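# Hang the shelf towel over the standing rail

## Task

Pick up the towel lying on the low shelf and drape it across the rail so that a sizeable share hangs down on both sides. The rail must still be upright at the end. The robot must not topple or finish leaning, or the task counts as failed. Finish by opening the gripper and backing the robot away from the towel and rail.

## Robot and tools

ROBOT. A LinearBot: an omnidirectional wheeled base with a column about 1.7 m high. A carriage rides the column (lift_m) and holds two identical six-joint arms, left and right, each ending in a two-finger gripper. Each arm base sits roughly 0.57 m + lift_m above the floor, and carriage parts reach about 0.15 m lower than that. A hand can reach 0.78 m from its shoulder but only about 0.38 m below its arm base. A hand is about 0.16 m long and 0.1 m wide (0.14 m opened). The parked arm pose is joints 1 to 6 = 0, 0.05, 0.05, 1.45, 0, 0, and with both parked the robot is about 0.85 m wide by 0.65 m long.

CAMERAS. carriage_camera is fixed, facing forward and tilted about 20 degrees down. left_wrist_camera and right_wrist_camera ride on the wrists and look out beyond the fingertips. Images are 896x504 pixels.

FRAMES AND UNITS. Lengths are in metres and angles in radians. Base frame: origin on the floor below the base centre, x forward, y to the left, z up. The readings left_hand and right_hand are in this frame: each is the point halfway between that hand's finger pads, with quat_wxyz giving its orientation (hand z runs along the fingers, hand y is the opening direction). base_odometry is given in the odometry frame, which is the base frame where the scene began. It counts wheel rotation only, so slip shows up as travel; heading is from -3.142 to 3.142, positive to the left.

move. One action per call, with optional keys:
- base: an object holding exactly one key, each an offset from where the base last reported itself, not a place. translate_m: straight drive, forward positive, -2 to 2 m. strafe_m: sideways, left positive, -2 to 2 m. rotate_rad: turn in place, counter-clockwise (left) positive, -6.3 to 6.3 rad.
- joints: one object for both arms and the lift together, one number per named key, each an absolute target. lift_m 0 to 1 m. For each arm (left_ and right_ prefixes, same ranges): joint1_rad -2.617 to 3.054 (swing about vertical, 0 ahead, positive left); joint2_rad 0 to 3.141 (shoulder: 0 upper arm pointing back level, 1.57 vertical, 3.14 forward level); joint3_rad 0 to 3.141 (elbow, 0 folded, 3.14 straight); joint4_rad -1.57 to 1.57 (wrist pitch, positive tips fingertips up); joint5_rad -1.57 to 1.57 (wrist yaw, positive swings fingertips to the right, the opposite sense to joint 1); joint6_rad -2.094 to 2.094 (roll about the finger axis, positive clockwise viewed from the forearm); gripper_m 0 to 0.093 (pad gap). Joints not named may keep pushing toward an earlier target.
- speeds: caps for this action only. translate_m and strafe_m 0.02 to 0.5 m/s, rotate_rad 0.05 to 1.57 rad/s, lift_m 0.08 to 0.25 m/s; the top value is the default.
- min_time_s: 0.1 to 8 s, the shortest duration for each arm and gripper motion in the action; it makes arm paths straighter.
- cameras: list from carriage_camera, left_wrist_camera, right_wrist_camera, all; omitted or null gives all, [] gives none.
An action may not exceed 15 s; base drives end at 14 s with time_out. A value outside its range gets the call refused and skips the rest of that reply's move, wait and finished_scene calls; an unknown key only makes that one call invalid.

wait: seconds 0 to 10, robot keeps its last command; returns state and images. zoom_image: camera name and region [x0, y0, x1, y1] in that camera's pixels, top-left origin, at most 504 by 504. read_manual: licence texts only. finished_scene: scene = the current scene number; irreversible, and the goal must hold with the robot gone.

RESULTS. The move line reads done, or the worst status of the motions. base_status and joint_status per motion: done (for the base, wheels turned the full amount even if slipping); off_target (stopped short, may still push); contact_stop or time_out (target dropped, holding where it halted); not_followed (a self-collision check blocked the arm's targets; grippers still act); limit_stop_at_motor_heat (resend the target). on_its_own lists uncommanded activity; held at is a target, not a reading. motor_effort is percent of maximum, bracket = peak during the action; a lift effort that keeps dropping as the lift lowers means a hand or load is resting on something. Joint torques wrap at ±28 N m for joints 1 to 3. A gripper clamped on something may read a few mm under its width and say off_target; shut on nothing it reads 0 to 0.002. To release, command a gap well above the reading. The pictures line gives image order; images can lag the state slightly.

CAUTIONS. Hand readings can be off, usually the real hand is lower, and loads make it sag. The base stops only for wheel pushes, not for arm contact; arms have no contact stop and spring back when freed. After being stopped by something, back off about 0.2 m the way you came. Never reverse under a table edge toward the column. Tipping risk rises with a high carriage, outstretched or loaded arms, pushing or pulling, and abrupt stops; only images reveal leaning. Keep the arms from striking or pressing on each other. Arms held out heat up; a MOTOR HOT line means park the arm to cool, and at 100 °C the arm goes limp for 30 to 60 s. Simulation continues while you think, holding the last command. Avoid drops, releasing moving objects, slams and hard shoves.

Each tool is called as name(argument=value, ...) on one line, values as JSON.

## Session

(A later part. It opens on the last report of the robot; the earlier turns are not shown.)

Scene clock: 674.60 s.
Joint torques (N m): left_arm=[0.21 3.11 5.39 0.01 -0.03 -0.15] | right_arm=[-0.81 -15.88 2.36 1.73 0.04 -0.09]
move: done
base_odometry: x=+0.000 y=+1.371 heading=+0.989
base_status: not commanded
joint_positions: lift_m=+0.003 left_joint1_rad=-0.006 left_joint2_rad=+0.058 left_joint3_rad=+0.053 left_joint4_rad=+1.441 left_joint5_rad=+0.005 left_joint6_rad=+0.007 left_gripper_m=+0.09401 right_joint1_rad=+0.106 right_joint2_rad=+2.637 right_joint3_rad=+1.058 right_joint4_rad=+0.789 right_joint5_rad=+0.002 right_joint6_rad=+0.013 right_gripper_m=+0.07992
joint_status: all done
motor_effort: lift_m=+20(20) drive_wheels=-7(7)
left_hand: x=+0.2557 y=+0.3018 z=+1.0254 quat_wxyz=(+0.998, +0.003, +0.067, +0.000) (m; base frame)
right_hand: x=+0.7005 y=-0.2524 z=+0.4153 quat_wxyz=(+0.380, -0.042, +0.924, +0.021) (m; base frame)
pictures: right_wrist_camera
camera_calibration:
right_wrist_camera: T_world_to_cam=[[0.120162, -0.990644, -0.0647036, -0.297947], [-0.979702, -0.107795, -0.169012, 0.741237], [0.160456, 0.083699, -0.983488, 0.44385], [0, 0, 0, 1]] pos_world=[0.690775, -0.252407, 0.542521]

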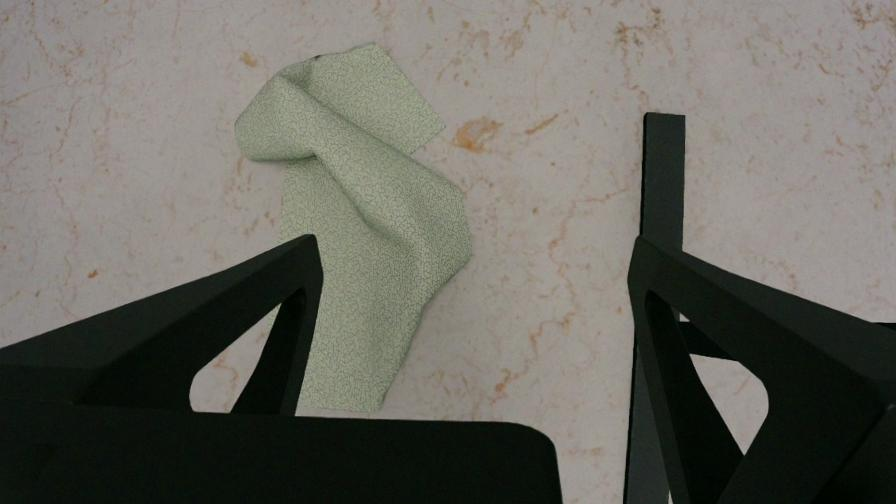

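move(base={"translate_m": -0.3}, speeds={"translate_m": 0.3}, cameras=[])

move(joints={"right_joint1_rad": 0.0, "right_joint2_rad": 1.71, "right_joint3_rad": 0.837, "right_joint4_rad": -0.7, "right_joint5_rad": 0, "right_joint6_rad": 1.57, "lift_m": 0.45, "right_gripper_m": 0.09}, min_time_s=2.5, cameras=["carriage_camera", "right_wrist_camera"])

Scene clock: 718.43 s.
Joint torques (N m): left_arm=[0.21 3.12 5.41 -0.07 -0.03 -0.12] | right_arm=[-0.75 -15.82 2.65 1.68 0.05 -0.08]
move: done
base_odometry: x=-0.165 y=+1.121 heading=+0.988
base_status: done
joint_positions: lift_m=+0.003 left_joint1_rad=-0.006 left_joint2_rad=+0.057 left_joint3_rad=+0.053 left_joint4_rad=+1.445 left_joint5_rad=+0.005 left_joint6_rad=+0.007 left_gripper_m=+0.09401 right_joint1_rad=+0.105 right_joint2_rad=+2.634 right_joint3_rad=+1.055 right_joint4_rad=+0.800 right_joint5_rad=+0.002 right_joint6_rad=+0.013 right_gripper_m=+0.07992
joint_status: not commanded
motor_effort: lift_m=+20(20) drive_wheels=-6(14)
left_hand: x=+0.2545 y=+0.3019 z=+1.0256 quat_wxyz=(+0.998, +0.003, +0.065, +0.000) (m; base frame)
right_hand: x=+0.7017 y=-0.2524 z=+0.4176 quat_wxyz=(+0.385, -0.042, +0.922, +0.022) (m; base frame)
pictures: none
No camera images: "cameras" was empty.

Scene clock: 721.30 s.
Joint torques (N m): left_arm=[0.27 3.18 5.44 -0.06 -0.03 -0.15] | right_arm=[-0.94 -9.74 4.33 0.07 0.13 0.21]
move: done
base_odometry: x=-0.165 y=+1.121 heading=+0.988
base_status: not commanded
joint_positions: lift_m=+0.450 left_joint1_rad=-0.006 left_joint2_rad=+0.057 left_joint3_rad=+0.052 left_joint4_rad=+1.445 left_joint5_rad=+0.005 left_joint6_rad=+0.007 left_gripper_m=+0.09401 right_joint1_rad=+0.007 right_joint2_rad=+1.733 right_joint3_rad=+0.848 right_joint4_rad=-0.682 right_joint5_rad=+0.002 right_joint6_rad=+1.555 right_gripper_m=+0.08987
joint_status: all done
motor_effort: lift_m=+25(30) drive_wheels=-6(7)
left_hand: x=+0.2548 y=+0.3019 z=+1.4719 quat_wxyz=(+0.998, +0.003, +0.066, +0.000) (m; base frame)
right_hand: x=+0.4857 y=-0.3015 z=+1.0173 quat_wxyz=(+0.002, +0.699, +0.715, +0.000) (m; base frame)
pictures: carriage_camera, right_wrist_camera
camera_calibration:
carriage_camera: T_world_to_cam=[[-0.00559344, -0.999683, -0.0245389, 0.0395263], [-0.377647, 0.0248338, -0.925616, 1.40722], [0.925933, 0.00408966, -0.377667, 0.408865], [0, 0, 0, 1]] pos_world=[0.153073, 0.00289509, 1.45793]
right_wrist_camera: T_world_to_cam=[[-0.998107, -0.00134301, -0.0614885, 0.556267], [-0.0363314, 0.819556, 0.571846, -0.305015], [0.0496253, 0.572997, -0.818054, 1.10746], [0, 0, 0, 1]] pos_world=[0.489174, -0.38385, 1.11459]

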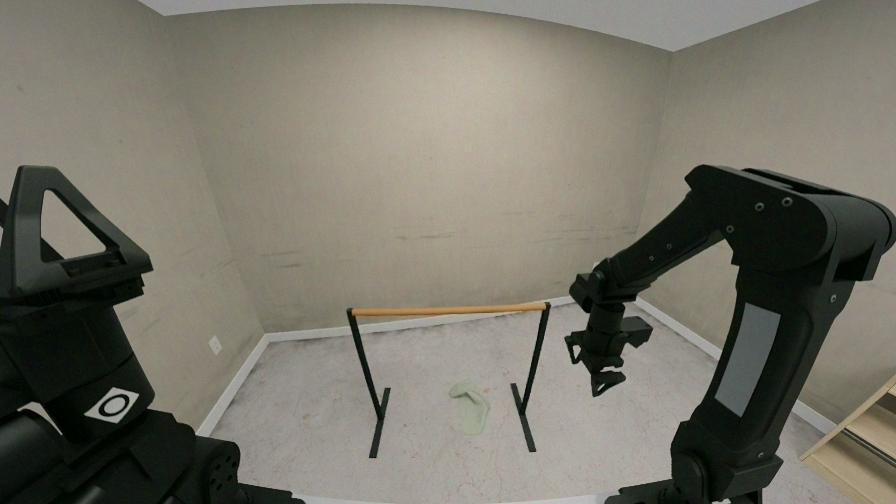

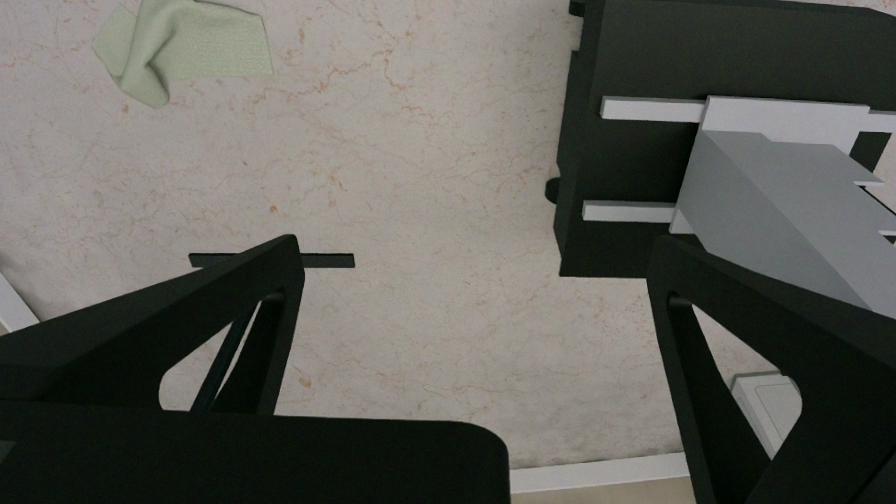

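move(base={"translate_m": 0.485}, speeds={"translate_m": 0.25}, cameras=["carriage_camera", "right_wrist_camera"])

Scene clock: 727.23 s.
Joint torques (N m): left_arm=[0.12 3.1 5.39 -0.07 -0.03 -0.16] | right_arm=[-0.51 -9.2 4.52 0.14 0.14 0.19]
move: done
base_odometry: x=+0.103 y=+1.525 heading=+0.986
base_status: done
joint_positions: lift_m=+0.450 left_joint1_rad=-0.005 left_joint2_rad=+0.057 left_joint3_rad=+0.052 left_joint4_rad=+1.447 left_joint5_rad=+0.004 left_joint6_rad=+0.007 left_gripper_m=+0.09401 right_joint1_rad=+0.003 right_joint2_rad=+1.729 right_joint3_rad=+0.844 right_joint4_rad=-0.698 right_joint5_rad=+0.002 right_joint6_rad=+1.558 right_gripper_m=+0.08987
joint_status: not commanded
motor_effort: lift_m=+25(25) drive_wheels=-6(14)
left_hand: x=+0.2544 y=+0.3020 z=+1.4719 quat_wxyz=(+0.998, +0.002, +0.065, +0.001) (m; base frame)
right_hand: x=+0.4812 y=-0.3024 z=+1.0176 quat_wxyz=(-0.004, +0.701, +0.713, -0.005) (m; base frame)
pictures: carriage_camera, right_wrist_camera
camera_calibration:
carriage_camera: T_world_to_cam=[[-0.00559344, -0.999683, -0.0245389, 0.0395263], [-0.377647, 0.0248338, -0.925616, 1.40722], [0.925933, 0.00408966, -0.377667, 0.408865], [0, 0, 0, 1]] pos_world=[0.153073, 0.00289509, 1.45793]
right_wrist_camera: T_world_to_cam=[[-0.998897, 0.00553087, -0.0466377, 0.539109], [-0.0221924, 0.819591, 0.572519, -0.312061], [0.0413903, 0.572922, -0.818564, 1.11297], [0, 0, 0, 1]] pos_world=[0.485522, -0.384864, 1.11484]

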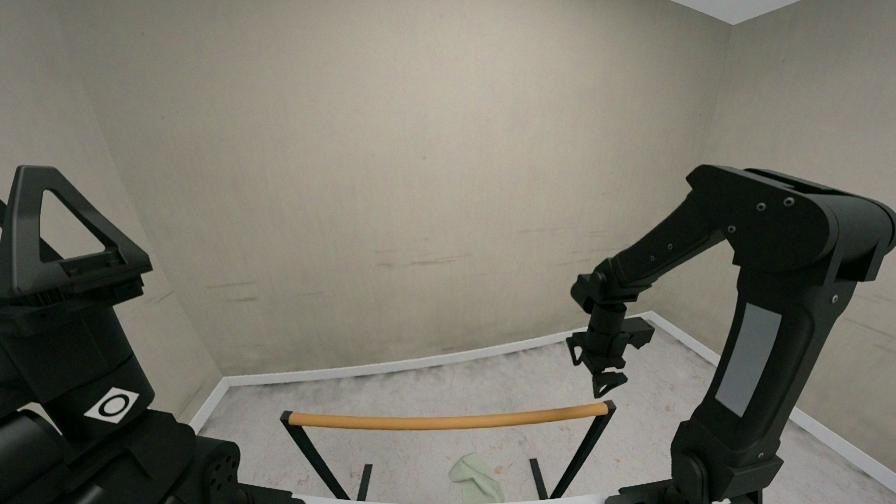

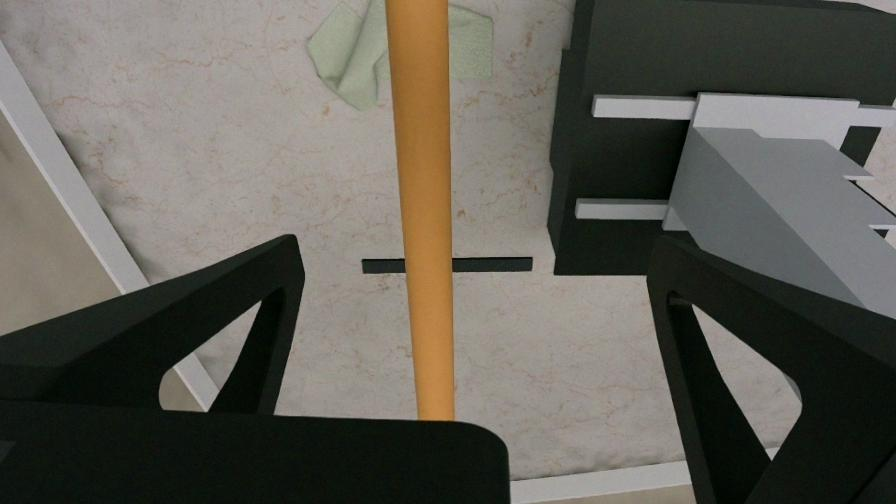

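move(joints={"lift_m": 0.3}, speeds={"lift_m": 0.1}, cameras=["right_wrist_camera"])

move(joints={"right_gripper_m": 0.028}, min_time_s=2.0, cameras=["right_wrist_camera"])

Scene clock: 732.23 s.
Joint torques (N m): left_arm=[0.16 3.11 5.39 -0.06 -0.03 -0.13] | right_arm=[-0.57 -8.83 4.72 0.18 0.15 0.2]
move: done
base_odometry: x=+0.103 y=+1.525 heading=+0.986
base_status: not commanded
joint_positions: lift_m=+0.300 left_joint1_rad=-0.005 left_joint2_rad=+0.057 left_joint3_rad=+0.052 left_joint4_rad=+1.447 left_joint5_rad=+0.004 left_joint6_rad=+0.007 left_gripper_m=+0.09401 right_joint1_rad=+0.003 right_joint2_rad=+1.725 right_joint3_rad=+0.842 right_joint4_rad=-0.698 right_joint5_rad=+0.002 right_joint6_rad=+1.558 right_gripper_m=+0.08987
joint_status: all done
motor_effort: lift_m=+20(21) drive_wheels=-6(7)
left_hand: x=+0.2543 y=+0.3020 z=+1.3225 quat_wxyz=(+0.998, +0.002, +0.065, +0.001) (m; base frame)
right_hand: x=+0.4809 y=-0.3024 z=+0.8688 quat_wxyz=(-0.003, +0.701, +0.713, -0.004) (m; base frame)
pictures: right_wrist_camera
camera_calibration:
right_wrist_camera: T_world_to_cam=[[-0.998787, 0.00553122, -0.0489238, 0.533818], [-0.0235027, 0.819587, 0.572473, -0.2262], [0.0432638, 0.572928, -0.818463, 0.990183], [0, 0, 0, 1]] pos_world=[0.485015, -0.384866, 0.966038]

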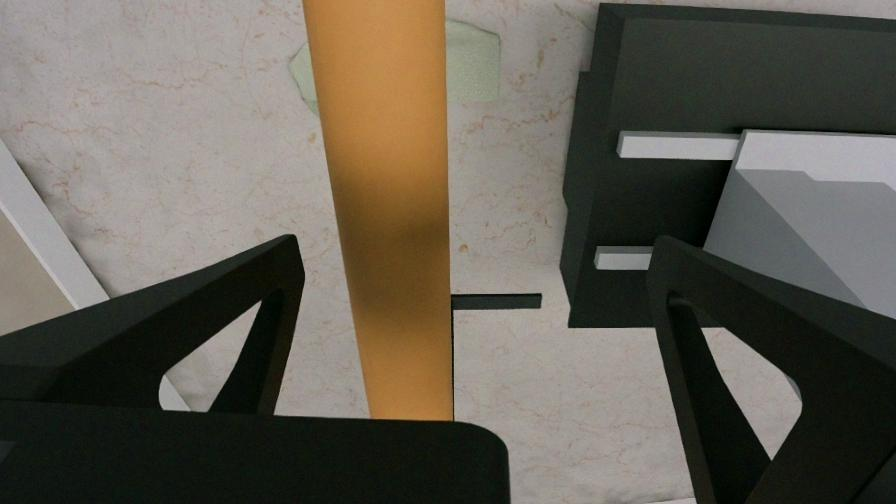

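Scene clock: 734.53 s.
Joint torques (N m): left_arm=[0.14 3.17 5.57 -0.07 -0.04 -0.15] | right_arm=[-0.58 -8.91 4.85 -0.1 0.13 0.2]
move: done
base_odometry: x=+0.103 y=+1.525 heading=+0.986
base_status: not commanded
joint_positions: lift_m=+0.300 left_joint1_rad=-0.005 left_joint2_rad=+0.057 left_joint3_rad=+0.052 left_joint4_rad=+1.447 left_joint5_rad=+0.004 left_joint6_rad=+0.007 left_gripper_m=+0.09401 right_joint1_rad=+0.003 right_joint2_rad=+1.725 right_joint3_rad=+0.842 right_joint4_rad=-0.664 right_joint5_rad=+0.002 right_joint6_rad=+1.558 right_gripper_m=+0.02815
joint_status: all done
motor_effort: lift_m=+20(21) drive_wheels=+7(7)
left_hand: x=+0.2543 y=+0.3020 z=+1.3225 quat_wxyz=(+0.998, +0.002, +0.065, +0.001) (m; base frame)
right_hand: x=+0.4893 y=-0.3024 z=+0.8688 quat_wxyz=(+0.009, +0.701, +0.713, +0.008) (m; base frame)
pictures: right_wrist_camera
camera_calibration:
right_wrist_camera: T_world_to_cam=[[-0.996519, 0.00553854, -0.0831786, 0.570906], [-0.0431411, 0.819524, 0.571419, -0.215553], [0.0713317, 0.573019, -0.816432, 0.974381], [0, 0, 0, 1]] pos_world=[0.490116, -0.384849, 0.966175]

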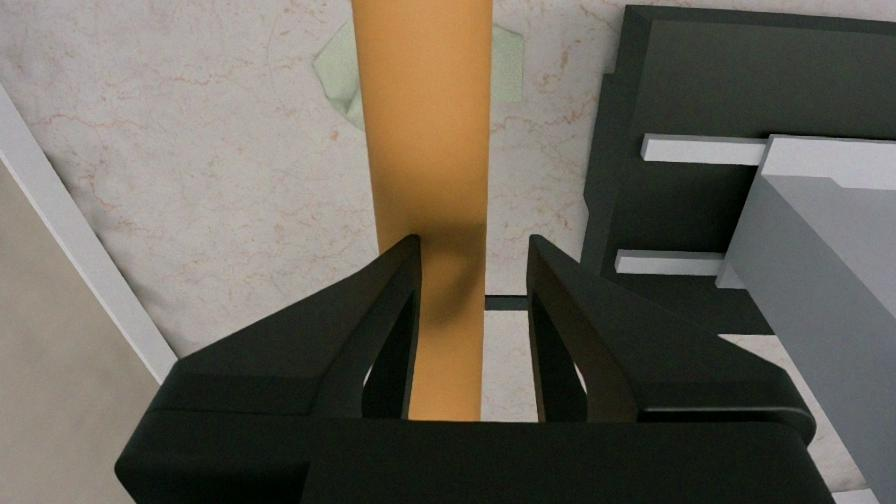

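move(joints={"right_gripper_m": 0.09}, min_time_s=1.0, cameras=[])

move(joints={"lift_m": 0.265, "right_joint4_rad": -0.64}, speeds={"lift_m": 0.08}, cameras=["right_wrist_camera"])

move(joints={"right_gripper_m": 0.028}, min_time_s=2.0, cameras=["right_wrist_camera"])

Scene clock: 741.77 s.
Joint torques (N m): left_arm=[0.12 3.12 5.55 -0.07 -0.04 -0.14] | right_arm=[-0.58 -8.66 4.79 0.12 0.13 0.2]
move: done
base_odometry: x=+0.103 y=+1.525 heading=+0.986
base_status: not commanded
joint_positions: lift_m=+0.300 left_joint1_rad=-0.005 left_joint2_rad=+0.057 left_joint3_rad=+0.052 left_joint4_rad=+1.447 left_joint5_rad=+0.004 left_joint6_rad=+0.007 left_gripper_m=+0.09401 right_joint1_rad=+0.003 right_joint2_rad=+1.724 right_joint3_rad=+0.842 right_joint4_rad=-0.692 right_joint5_rad=+0.002 right_joint6_rad=+1.558 right_gripper_m=+0.08987
joint_status: all done
motor_effort: lift_m=+20(20) drive_wheels=+7(7)
left_hand: x=+0.2543 y=+0.3020 z=+1.3225 quat_wxyz=(+0.998, +0.002, +0.065, +0.001) (m; base frame)
right_hand: x=+0.4825 y=-0.3024 z=+0.8690 quat_wxyz=(+0.000, +0.701, +0.713, -0.002) (m; base frame)
pictures: none
No camera images: "cameras" was empty.

Scene clock: 742.57 s.
Joint torques (N m): left_arm=[0.06 3.12 5.45 -0.08 -0.03 -0.16] | right_arm=[-0.59 -8.61 4.88 0.41 0.13 0.21]
move: done
base_odometry: x=+0.103 y=+1.525 heading=+0.986
base_status: not commanded
joint_positions: lift_m=+0.265 left_joint1_rad=-0.005 left_joint2_rad=+0.057 left_joint3_rad=+0.052 left_joint4_rad=+1.447 left_joint5_rad=+0.004 left_joint6_rad=+0.007 left_gripper_m=+0.09401 right_joint1_rad=+0.003 right_joint2_rad=+1.723 right_joint3_rad=+0.842 right_joint4_rad=-0.654 right_joint5_rad=+0.002 right_joint6_rad=+1.558 right_gripper_m=+0.08987
joint_status: all done
motor_effort: lift_m=+20(20) drive_wheels=+7(7)
left_hand: x=+0.2543 y=+0.3020 z=+1.2875 quat_wxyz=(+0.998, +0.002, +0.065, +0.001) (m; base frame)
right_hand: x=+0.4918 y=-0.3024 z=+0.8345 quat_wxyz=(+0.013, +0.701, +0.713, +0.012) (m; base frame)
pictures: right_wrist_camera
camera_calibration:
right_wrist_camera: T_world_to_cam=[[-0.995502, 0.00554182, -0.0945771, 0.579554], [-0.0496777, 0.819503, 0.570918, -0.192185], [0.0806701, 0.573049, -0.815541, 0.940809], [0, 0, 0, 1]] pos_world=[0.491505, -0.384845, 0.931803]

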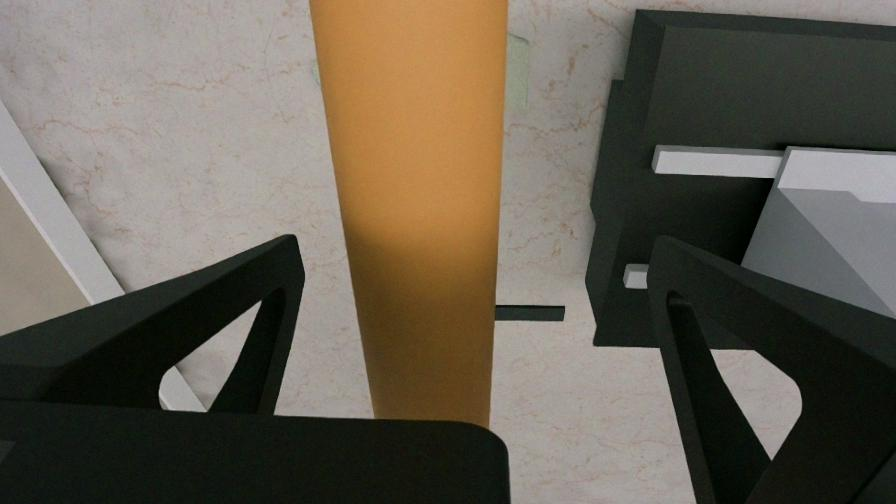

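Scene clock: 744.87 s.
Joint torques (N m): left_arm=[0.12 3.17 5.46 -0.07 -0.01 -0.13] | right_arm=[-0.55 -8.79 4.93 0.1 0.15 0.17]
move: done
base_odometry: x=+0.103 y=+1.525 heading=+0.986
base_status: not commanded
joint_positions: lift_m=+0.265 left_joint1_rad=-0.005 left_joint2_rad=+0.057 left_joint3_rad=+0.052 left_joint4_rad=+1.447 left_joint5_rad=+0.004 left_joint6_rad=+0.007 left_gripper_m=+0.09401 right_joint1_rad=+0.003 right_joint2_rad=+1.723 right_joint3_rad=+0.842 right_joint4_rad=-0.613 right_joint5_rad=+0.002 right_joint6_rad=+1.559 right_gripper_m=+0.02981
joint_status: all done
motor_effort: lift_m=+20(20) drive_wheels=+7(7)
left_hand: x=+0.2543 y=+0.3020 z=+1.2875 quat_wxyz=(+0.998, +0.002, +0.065, +0.001) (m; base frame)
right_hand: x=+0.5020 y=-0.3023 z=+0.8350 quat_wxyz=(+0.028, +0.701, +0.712, +0.026) (m; base frame)
pictures: right_wrist_camera
camera_calibration:
right_wrist_camera: T_world_to_cam=[[-0.990703, 0.0066997, -0.135878, 0.622199], [-0.0724356, 0.819459, 0.568542, -0.178639], [0.115155, 0.573099, -0.811355, 0.919645], [0, 0, 0, 1]] pos_world=[0.497572, -0.384829, 0.932266]

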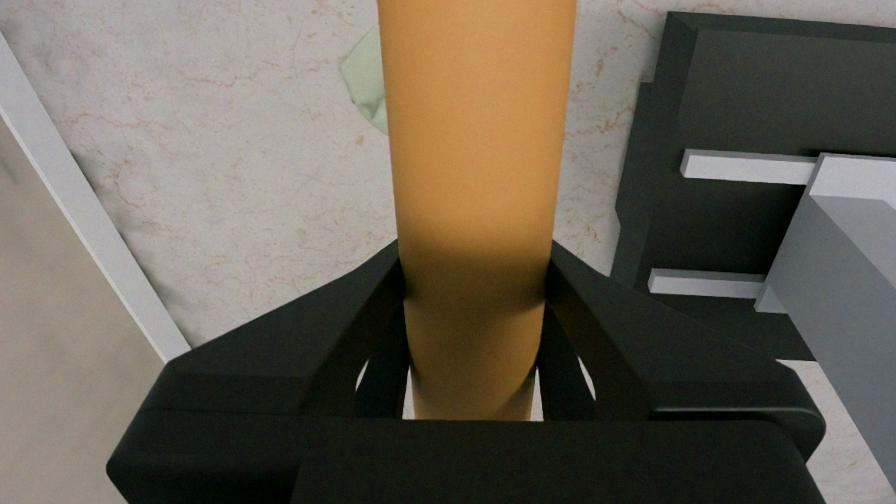

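move(joints={"lift_m": 0.285}, speeds={"lift_m": 0.08}, cameras=["carriage_camera", "right_wrist_camera"])

Scene clock: 747.97 s.
Joint torques (N m): left_arm=[0.18 3.25 5.56 -0.08 -0.03 -0.16] | right_arm=[-0.59 -12 8.28 -0.43 0.16 0.09]
move: done
base_odometry: x=+0.103 y=+1.525 heading=+0.986
base_status: not commanded
joint_positions: lift_m=+0.284 left_joint1_rad=-0.005 left_joint2_rad=+0.057 left_joint3_rad=+0.051 left_joint4_rad=+1.447 left_joint5_rad=+0.004 left_joint6_rad=+0.007 left_gripper_m=+0.09401 right_joint1_rad=+0.003 right_joint2_rad=+1.758 right_joint3_rad=+0.799 right_joint4_rad=-0.564 right_joint5_rad=+0.002 right_joint6_rad=+1.568 right_gripper_m=+0.02977
joint_status: all done
motor_effort: lift_m=+28(31) drive_wheels=+7(7)
left_hand: x=+0.2543 y=+0.3020 z=+1.3064 quat_wxyz=(+0.998, +0.002, +0.065, +0.001) (m; base frame)
right_hand: x=+0.4914 y=-0.3024 z=+0.8366 quat_wxyz=(+0.017, +0.705, +0.709, +0.016) (m; base frame)
pictures: carriage_camera, right_wrist_camera
camera_calibration:
carriage_camera: T_world_to_cam=[[-0.00559344, -0.999683, -0.0245389, 0.035467], [-0.377647, 0.0248338, -0.925616, 1.2541], [0.925933, 0.00408966, -0.377667, 0.346389], [0, 0, 0, 1]] pos_world=[0.153073, 0.00289509, 1.2925]
right_wrist_camera: T_world_to_cam=[[-0.994243, 0.0158268, -0.105978, 0.591367], [-0.0477872, 0.819739, 0.57074, -0.194107], [0.0959074, 0.572519, -0.814263, 0.933831], [0, 0, 0, 1]] pos_world=[0.489125, -0.384878, 0.933841]

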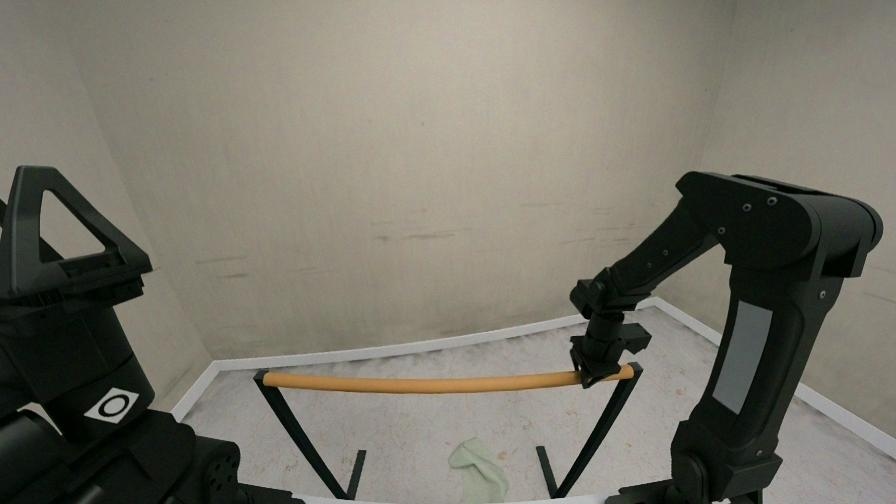

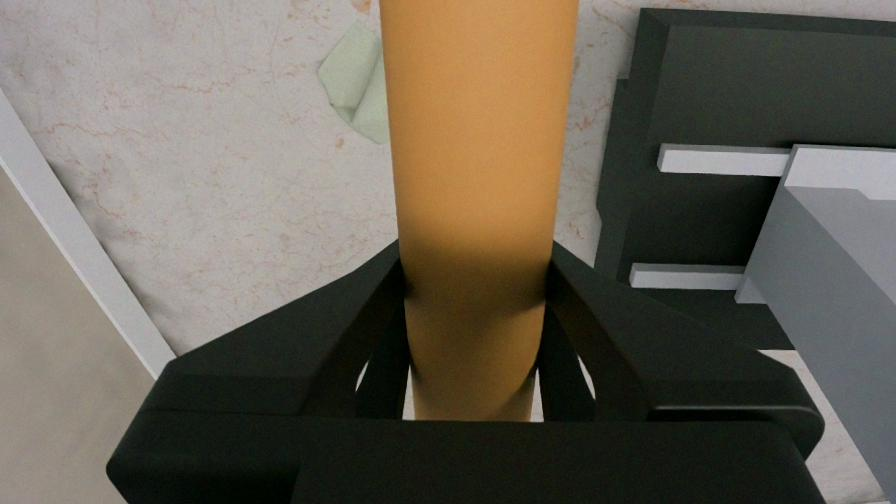

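move(joints={"lift_m": 0.31}, speeds={"lift_m": 0.08}, cameras=["carriage_camera"])

Scene clock: 752.03 s.
Joint torques (N m): left_arm=[0.14 3.15 5.45 -0.08 -0.02 -0.13] | right_arm=[-0.76 -13.94 9.39 -0.78 0.21 0.05]
move: done
base_odometry: x=+0.103 y=+1.525 heading=+0.986
base_status: not commanded
joint_positions: lift_m=+0.309 left_joint1_rad=-0.005 left_joint2_rad=+0.057 left_joint3_rad=+0.051 left_joint4_rad=+1.447 left_joint5_rad=+0.004 left_joint6_rad=+0.007 left_gripper_m=+0.09401 right_joint1_rad=+0.005 right_joint2_rad=+1.781 right_joint3_rad=+0.782 right_joint4_rad=-0.540 right_joint5_rad=-0.005 right_joint6_rad=+1.576 right_gripper_m=+0.02977
joint_status: all done
motor_effort: lift_m=+28(33) drive_wheels=-6(7)
left_hand: x=+0.2543 y=+0.3020 z=+1.3314 quat_wxyz=(+0.998, +0.002, +0.065, +0.001) (m; base frame)
right_hand: x=+0.4868 y=-0.3008 z=+0.8527 quat_wxyz=(+0.009, +0.707, +0.707, +0.013) (m; base frame)
pictures: carriage_camera
camera_calibration:
carriage_camera: T_world_to_cam=[[-0.00559344, -0.999683, -0.0245389, 0.0360793], [-0.377647, 0.0248338, -0.925616, 1.27719], [0.925933, 0.00408966, -0.377667, 0.355813], [0, 0, 0, 1]] pos_world=[0.153073, 0.00289509, 1.31746]

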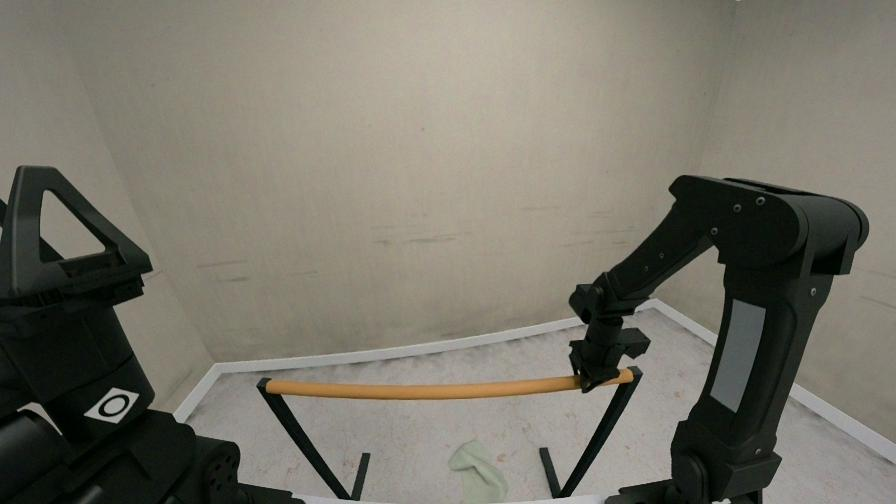

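move(joints={"lift_m": 0.262}, speeds={"lift_m": 0.08}, cameras=[])

move(joints={"right_gripper_m": 0.09}, min_time_s=1.0, cameras=["right_wrist_camera"])

move(joints={"lift_m": 0.45}, cameras=[])

move(base={"translate_m": -0.4}, speeds={"translate_m": 0.3}, cameras=["carriage_camera"])

Scene clock: 788.90 s.
Joint torques (N m): left_arm=[0.1 3.19 5.56 -0.1 -0.01 -0.15] | right_arm=[1.17 -6.52 6.11 0.64 -0.17 0.12]
move: done
base_odometry: x=+0.103 y=+1.525 heading=+0.986
base_status: not commanded
joint_positions: lift_m=+0.263 left_joint1_rad=-0.005 left_joint2_rad=+0.057 left_joint3_rad=+0.051 left_joint4_rad=+1.447 left_joint5_rad=+0.004 left_joint6_rad=+0.007 left_gripper_m=+0.09401 right_joint1_rad=-0.014 right_joint2_rad=+1.701 right_joint3_rad=+0.828 right_joint4_rad=-0.678 right_joint5_rad=+0.027 right_joint6_rad=+1.565 right_gripper_m=+0.02977
joint_status: all done
motor_effort: lift_m=+18(21) drive_wheels=+7(8)
left_hand: x=+0.2544 y=+0.3020 z=+1.2845 quat_wxyz=(+0.998, +0.002, +0.065, +0.001) (m; base frame)
right_hand: x=+0.4831 y=-0.3113 z=+0.8340 quat_wxyz=(+0.016, +0.710, +0.704, -0.003) (m; base frame)
pictures: none
No camera images: "cameras" was empty.

Scene clock: 790.20 s.
Joint torques (N m): left_arm=[0.08 3.15 5.52 -0.08 -0.03 -0.15] | right_arm=[0.4 -6.61 6.06 0.42 0.05 0.11]
move: done
base_odometry: x=+0.103 y=+1.525 heading=+0.986
base_status: not commanded
joint_positions: lift_m=+0.263 left_joint1_rad=-0.005 left_joint2_rad=+0.057 left_joint3_rad=+0.051 left_joint4_rad=+1.447 left_joint5_rad=+0.004 left_joint6_rad=+0.007 left_gripper_m=+0.09401 right_joint1_rad=-0.007 right_joint2_rad=+1.701 right_joint3_rad=+0.828 right_joint4_rad=-0.654 right_joint5_rad=+0.010 right_joint6_rad=+1.565 right_gripper_m=+0.08989
joint_status: all done
motor_effort: lift_m=+18(18) drive_wheels=+7(8)
left_hand: x=+0.2544 y=+0.3020 z=+1.2845 quat_wxyz=(+0.998, +0.002, +0.065, +0.001) (m; base frame)
right_hand: x=+0.4891 y=-0.3064 z=+0.8341 quat_wxyz=(+0.019, +0.707, +0.706, +0.012) (m; base frame)
pictures: right_wrist_camera
camera_calibration:
right_wrist_camera: T_world_to_cam=[[-0.994497, 0.0225524, -0.10231, 0.588043], [-0.039345, 0.824677, 0.564234, -0.186685], [0.0970978, 0.565154, -0.819251, 0.935685], [0, 0, 0, 1]] pos_world=[0.486609, -0.388113, 0.932058]

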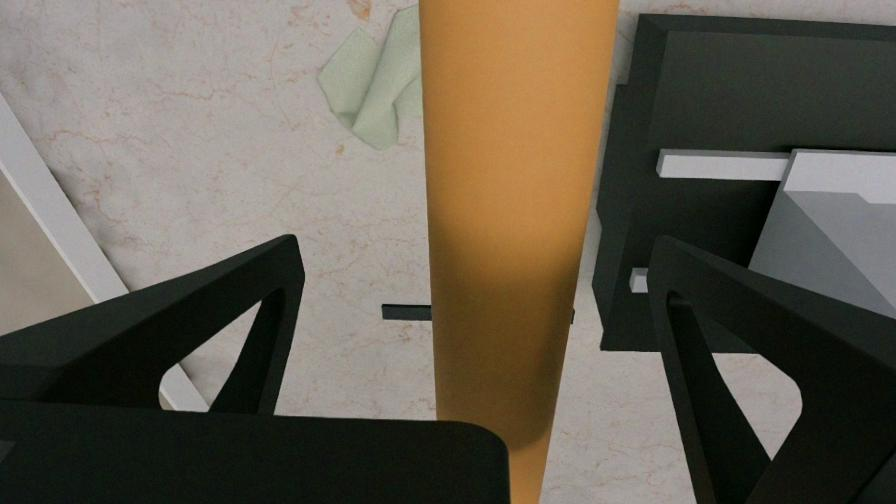

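Scene clock: 791.50 s.
Joint torques (N m): left_arm=[0.12 3.19 5.57 -0.06 -0.01 -0.15] | right_arm=[0.39 -6.79 6.09 0.42 0.06 0.11]
move: done
base_odometry: x=+0.103 y=+1.525 heading=+0.986
base_status: not commanded
joint_positions: lift_m=+0.450 left_joint1_rad=-0.005 left_joint2_rad=+0.056 left_joint3_rad=+0.050 left_joint4_rad=+1.447 left_joint5_rad=+0.004 left_joint6_rad=+0.007 left_gripper_m=+0.09401 right_joint1_rad=-0.007 right_joint2_rad=+1.702 right_joint3_rad=+0.828 right_joint4_rad=-0.649 right_joint5_rad=+0.009 right_joint6_rad=+1.565 right_gripper_m=+0.08989
joint_status: all done
motor_effort: lift_m=+25(31) drive_wheels=+7(7)
left_hand: x=+0.2544 y=+0.3020 z=+1.4716 quat_wxyz=(+0.998, +0.002, +0.065, +0.001) (m; base frame)
right_hand: x=+0.4903 y=-0.3062 z=+1.0210 quat_wxyz=(+0.020, +0.707, +0.706, +0.014) (m; base frame)
pictures: none
No camera images: "cameras" was empty.

Scene clock: 794.43 s.
Joint torques (N m): left_arm=[0.16 3.26 5.56 -0.09 -0.01 -0.15] | right_arm=[0.05 -6.75 6.08 0.32 0.1 0.12]
move: done
base_odometry: x=-0.118 y=+1.192 heading=+0.985
base_status: done
joint_positions: lift_m=+0.450 left_joint1_rad=-0.005 left_joint2_rad=+0.056 left_joint3_rad=+0.050 left_joint4_rad=+1.446 left_joint5_rad=+0.004 left_joint6_rad=+0.007 left_gripper_m=+0.09401 right_joint1_rad=-0.003 right_joint2_rad=+1.702 right_joint3_rad=+0.828 right_joint4_rad=-0.639 right_joint5_rad=+0.006 right_joint6_rad=+1.566 right_gripper_m=+0.08989
joint_status: not commanded
motor_effort: lift_m=+25(25) drive_wheels=-6(17)
left_hand: x=+0.2546 y=+0.3021 z=+1.4716 quat_wxyz=(+0.998, +0.002, +0.065, +0.001) (m; base frame)
right_hand: x=+0.4928 y=-0.3048 z=+1.0211 quat_wxyz=(+0.023, +0.706, +0.708, +0.018) (m; base frame)
pictures: carriage_camera
camera_calibration:
carriage_camera: T_world_to_cam=[[-0.00559344, -0.999683, -0.0245389, 0.0395264], [-0.377647, 0.0248338, -0.925616, 1.40722], [0.925933, 0.00408966, -0.377667, 0.408866], [0, 0, 0, 1]] pos_world=[0.153073, 0.00289509, 1.45793]

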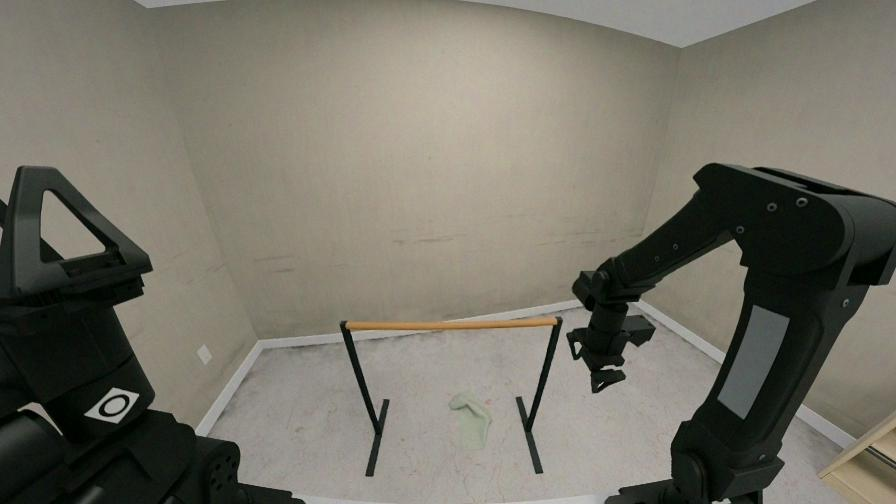

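move(cameras=["carriage_camera","right_wrist_camera"])

Scene clock: 814.83 s.
Joint torques (N m): left_arm=[0.13 3.23 5.55 -0.06 -0.01 -0.16] | right_arm=[0.05 -6.82 6.13 0.32 0.09 0.11]
base_odometry: x=-0.118 y=+1.192 heading=+0.985
base_status: done
joint_positions: lift_m=+0.450 left_joint1_rad=-0.005 left_joint2_rad=+0.056 left_joint3_rad=+0.050 left_joint4_rad=+1.446 left_joint5_rad=+0.004 left_joint6_rad=+0.007 left_gripper_m=+0.09401 right_joint1_rad=-0.003 right_joint2_rad=+1.702 right_joint3_rad=+0.828 right_joint4_rad=-0.639 right_joint5_rad=+0.006 right_joint6_rad=+1.566 right_gripper_m=+0.08989
joint_status: not commanded
motor_effort: lift_m=+25(25) drive_wheels=-6(17)
left_hand: x=+0.2546 y=+0.3021 z=+1.4716 quat_wxyz=(+0.998, +0.002, +0.065, +0.001) (m; base frame)
right_hand: x=+0.4928 y=-0.3048 z=+1.0211 quat_wxyz=(+0.023, +0.706, +0.708, +0.018) (m; base frame)
pictures: carriage_camera, right_wrist_camera
camera_calibration:
carriage_camera: T_world_to_cam=[[-0.00559344, -0.999683, -0.0245389, 0.0395264], [-0.377647, 0.0248338, -0.925616, 1.40722], [0.925933, 0.00408966, -0.377667, 0.408866], [0, 0, 0, 1]] pos_world=[0.153073, 0.00289509, 1.45793]
right_wrist_camera: T_world_to_cam=[[-0.993028, 0.0193599, -0.116279, 0.623336], [-0.0503248, 0.822387, 0.566698, -0.291235], [0.106598, 0.568598, -0.815679, 1.08031], [0, 0, 0, 1]] pos_world=[0.489174, -0.386823, 1.11871]

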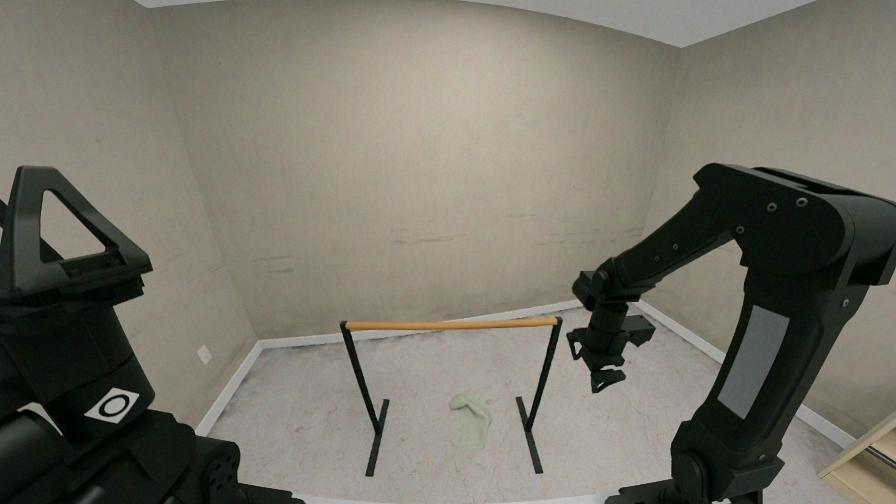

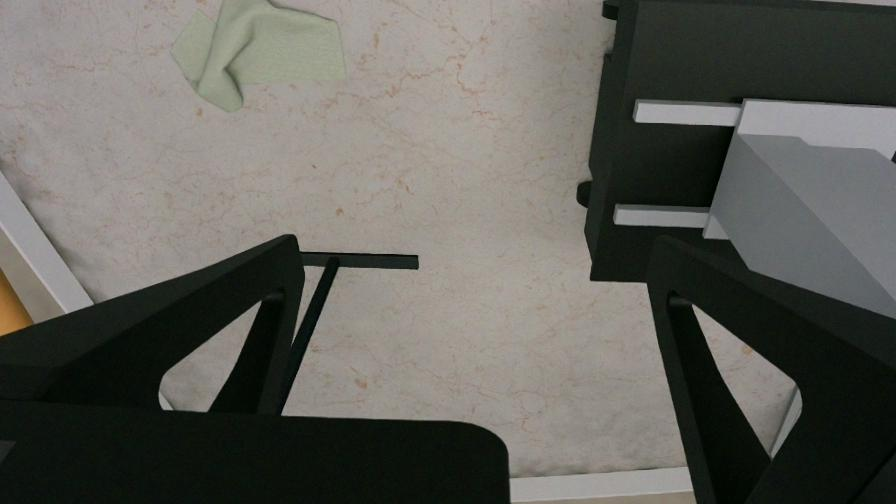

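zoom_image(camera="right_wrist_camera", region=[140, 0, 380, 130])

zoom_image(camera="carriage_camera", region=[320, 300, 600, 490])

Scaled by 2.100 from the camera's 896x504 image, which has a finer 1280x720 frame.

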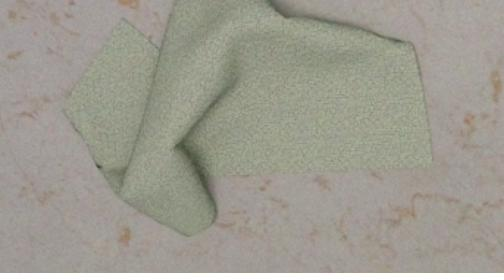

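Scaled by 1.800 from the camera's 896x504 image, which has a finer 1280x720 frame.

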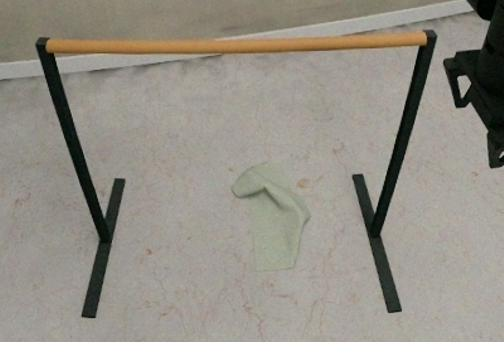

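move(joints={"lift_m": 0.0}, cameras=[])

move(joints={"right_joint1_rad": 0.0, "right_joint2_rad": 2.9, "right_joint3_rad": 1.8, "right_joint4_rad": -0.47, "right_joint5_rad": 0, "right_joint6_rad": 0.0}, min_time_s=2.5, cameras=["right_wrist_camera", "carriage_camera"])

Scene clock: 931.30 s.
Joint torques (N m): left_arm=[0.1 3.17 5.55 -0.06 -0.02 -0.16] | right_arm=[0.1 -6.64 5.96 0.31 0.1 0.11]
move: done
base_odometry: x=-0.118 y=+1.192 heading=+0.985
base_status: not commanded
joint_positions: lift_m=+0.003 left_joint1_rad=-0.005 left_joint2_rad=+0.056 left_joint3_rad=+0.050 left_joint4_rad=+1.446 left_joint5_rad=+0.004 left_joint6_rad=+0.007 left_gripper_m=+0.09401 right_joint1_rad=-0.003 right_joint2_rad=+1.702 right_joint3_rad=+0.829 right_joint4_rad=-0.639 right_joint5_rad=+0.006 right_joint6_rad=+1.566 right_gripper_m=+0.08989
joint_status: all done
joint sent to its limit — lift_m, lower limit.
motor_effort: lift_m=+20(20) drive_wheels=+7(7)
left_hand: x=+0.2546 y=+0.3021 z=+1.0250 quat_wxyz=(+0.998, +0.002, +0.065, +0.001) (m; base frame)
right_hand: x=+0.4934 y=-0.3048 z=+0.5749 quat_wxyz=(+0.023, +0.706, +0.708, +0.019) (m; base frame)
pictures: none
No camera images: "cameras" was empty.

Scene clock: 934.17 s.
Joint torques (N m): left_arm=[0.16 3.23 5.44 -0.07 -0.01 -0.14] | right_arm=[0.08 -12.44 5.74 0.43 0.01 -0.06]
move: done
base_odometry: x=-0.118 y=+1.192 heading=+0.985
base_status: not commanded
joint_positions: lift_m=+0.003 left_joint1_rad=-0.005 left_joint2_rad=+0.056 left_joint3_rad=+0.050 left_joint4_rad=+1.446 left_joint5_rad=+0.004 left_joint6_rad=+0.007 left_gripper_m=+0.09401 right_joint1_rad=-0.003 right_joint2_rad=+2.873 right_joint3_rad=+1.785 right_joint4_rad=-0.484 right_joint5_rad=+0.006 right_joint6_rad=+0.015 right_gripper_m=+0.08990
joint_status: all done
motor_effort: lift_m=+20(20) drive_wheels=-6(7)
left_hand: x=+0.2546 y=+0.3021 z=+1.0250 quat_wxyz=(+0.998, +0.002, +0.065, +0.001) (m; base frame)
right_hand: x=+0.6620 y=-0.3052 z=+0.3429 quat_wxyz=(-0.001, +0.009, +1.000, -0.003) (m; base frame)
pictures: carriage_camera, right_wrist_camera
camera_calibration:
carriage_camera: T_world_to_cam=[[-0.00559344, -0.999683, -0.0245389, 0.0285678], [-0.377647, 0.0248338, -0.925616, 0.99386], [0.925933, 0.00408966, -0.377667, 0.240207], [0, 0, 0, 1]] pos_world=[0.153073, 0.00289509, 1.01135]
right_wrist_camera: T_world_to_cam=[[-0.0402459, -0.997808, -0.0525359, -0.250559], [-0.818168, 0.00272721, 0.574973, 0.35727], [-0.573569, 0.0661235, -0.816484, 0.806532], [0, 0, 0, 1]] pos_world=[0.744824, -0.304315, 0.439937]

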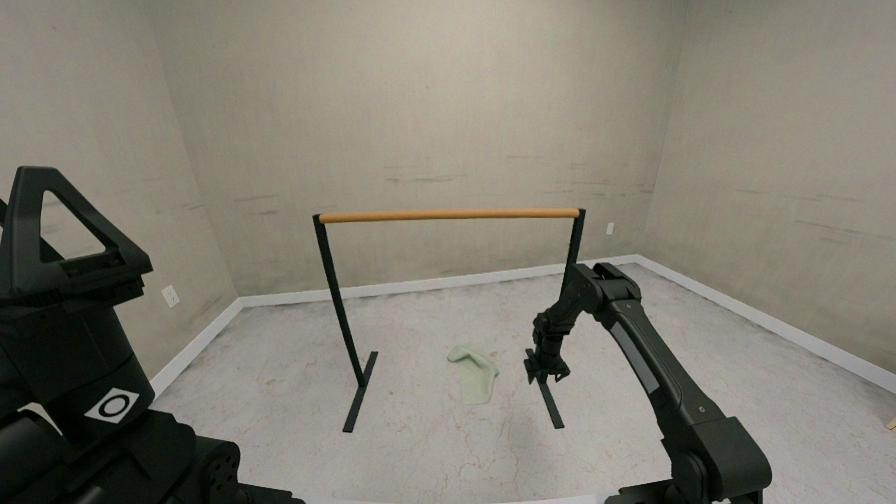

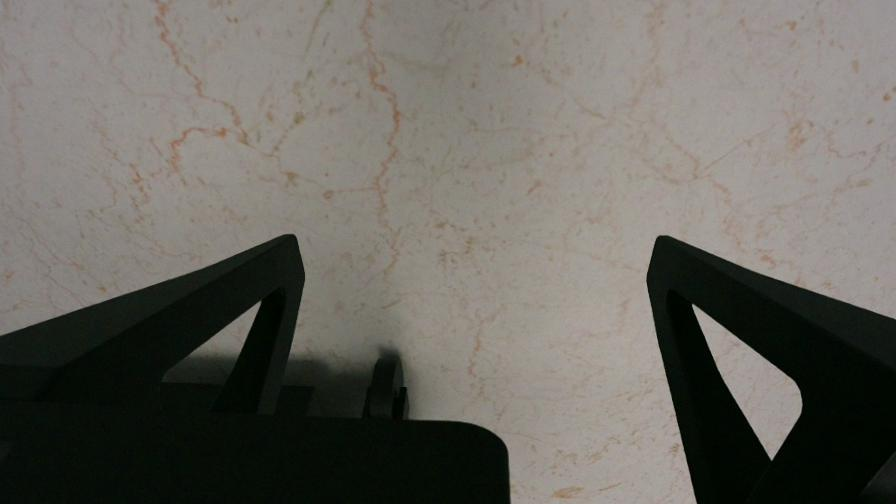

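move(joints={"right_joint1_rad": 0.3, "right_joint4_rad": -1.1}, min_time_s=2, cameras=["right_wrist_camera", "carriage_camera"])

Scene clock: 938.70 s.
Joint torques (N m): left_arm=[0.1 3.22 5.55 -0.07 -0.02 -0.14] | right_arm=[0.38 -11.25 4.53 -1.06 -0.01 -0.07]
move: done
base_odometry: x=-0.118 y=+1.192 heading=+0.985
base_status: not commanded
joint_positions: lift_m=+0.003 left_joint1_rad=-0.005 left_joint2_rad=+0.056 left_joint3_rad=+0.050 left_joint4_rad=+1.446 left_joint5_rad=+0.004 left_joint6_rad=+0.007 left_gripper_m=+0.09401 right_joint1_rad=+0.294 right_joint2_rad=+2.873 right_joint3_rad=+1.785 right_joint4_rad=-1.086 right_joint5_rad=+0.006 right_joint6_rad=+0.013 right_gripper_m=+0.08990
joint_status: all done
motor_effort: lift_m=+20(20) drive_wheels=-6(6)
left_hand: x=+0.2546 y=+0.3021 z=+1.0250 quat_wxyz=(+0.998, +0.002, +0.065, +0.001) (m; base frame)
right_hand: x=+0.5101 y=-0.2163 z=+0.3863 quat_wxyz=(-0.293, -0.135, +0.945, -0.048) (m; base frame)
pictures: carriage_camera, right_wrist_camera
camera_calibration:
carriage_camera: T_world_to_cam=[[-0.00559344, -0.999683, -0.0245389, 0.0285678], [-0.377647, 0.0248338, -0.925616, 0.99386], [0.925933, 0.00408966, -0.377667, 0.240207], [0, 0, 0, 1]] pos_world=[0.153073, 0.00289509, 1.01135]
right_wrist_camera: T_world_to_cam=[[0.233028, -0.972193, -0.0232158, -0.310882], [-0.333418, -0.102299, 0.937212, -0.202107], [-0.913526, -0.210656, -0.347985, 0.681543], [0, 0, 0, 1]] pos_world=[0.627665, -0.179341, 0.419367]

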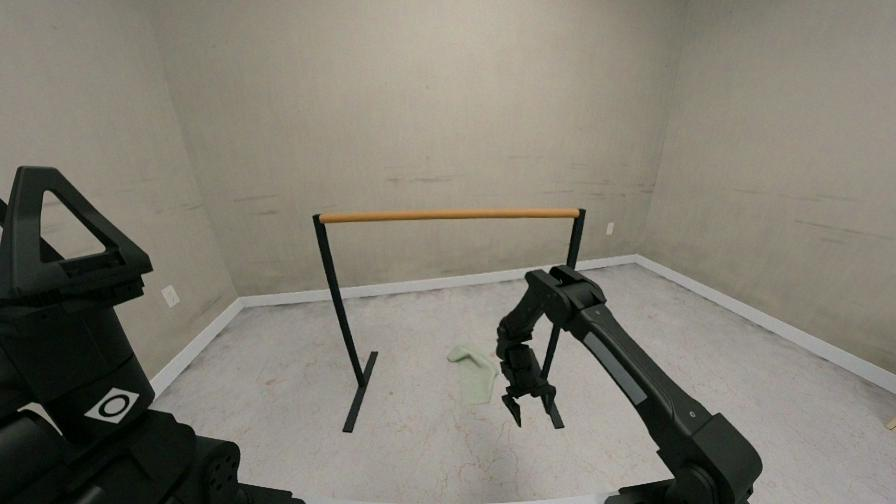

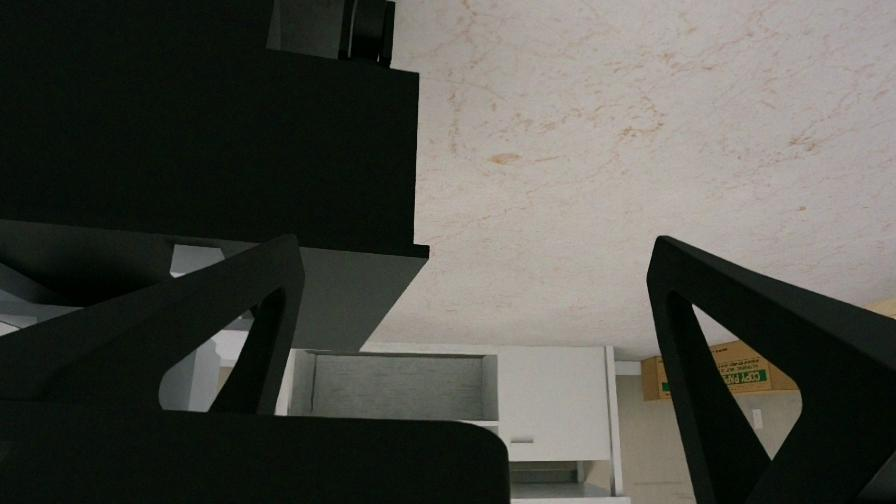

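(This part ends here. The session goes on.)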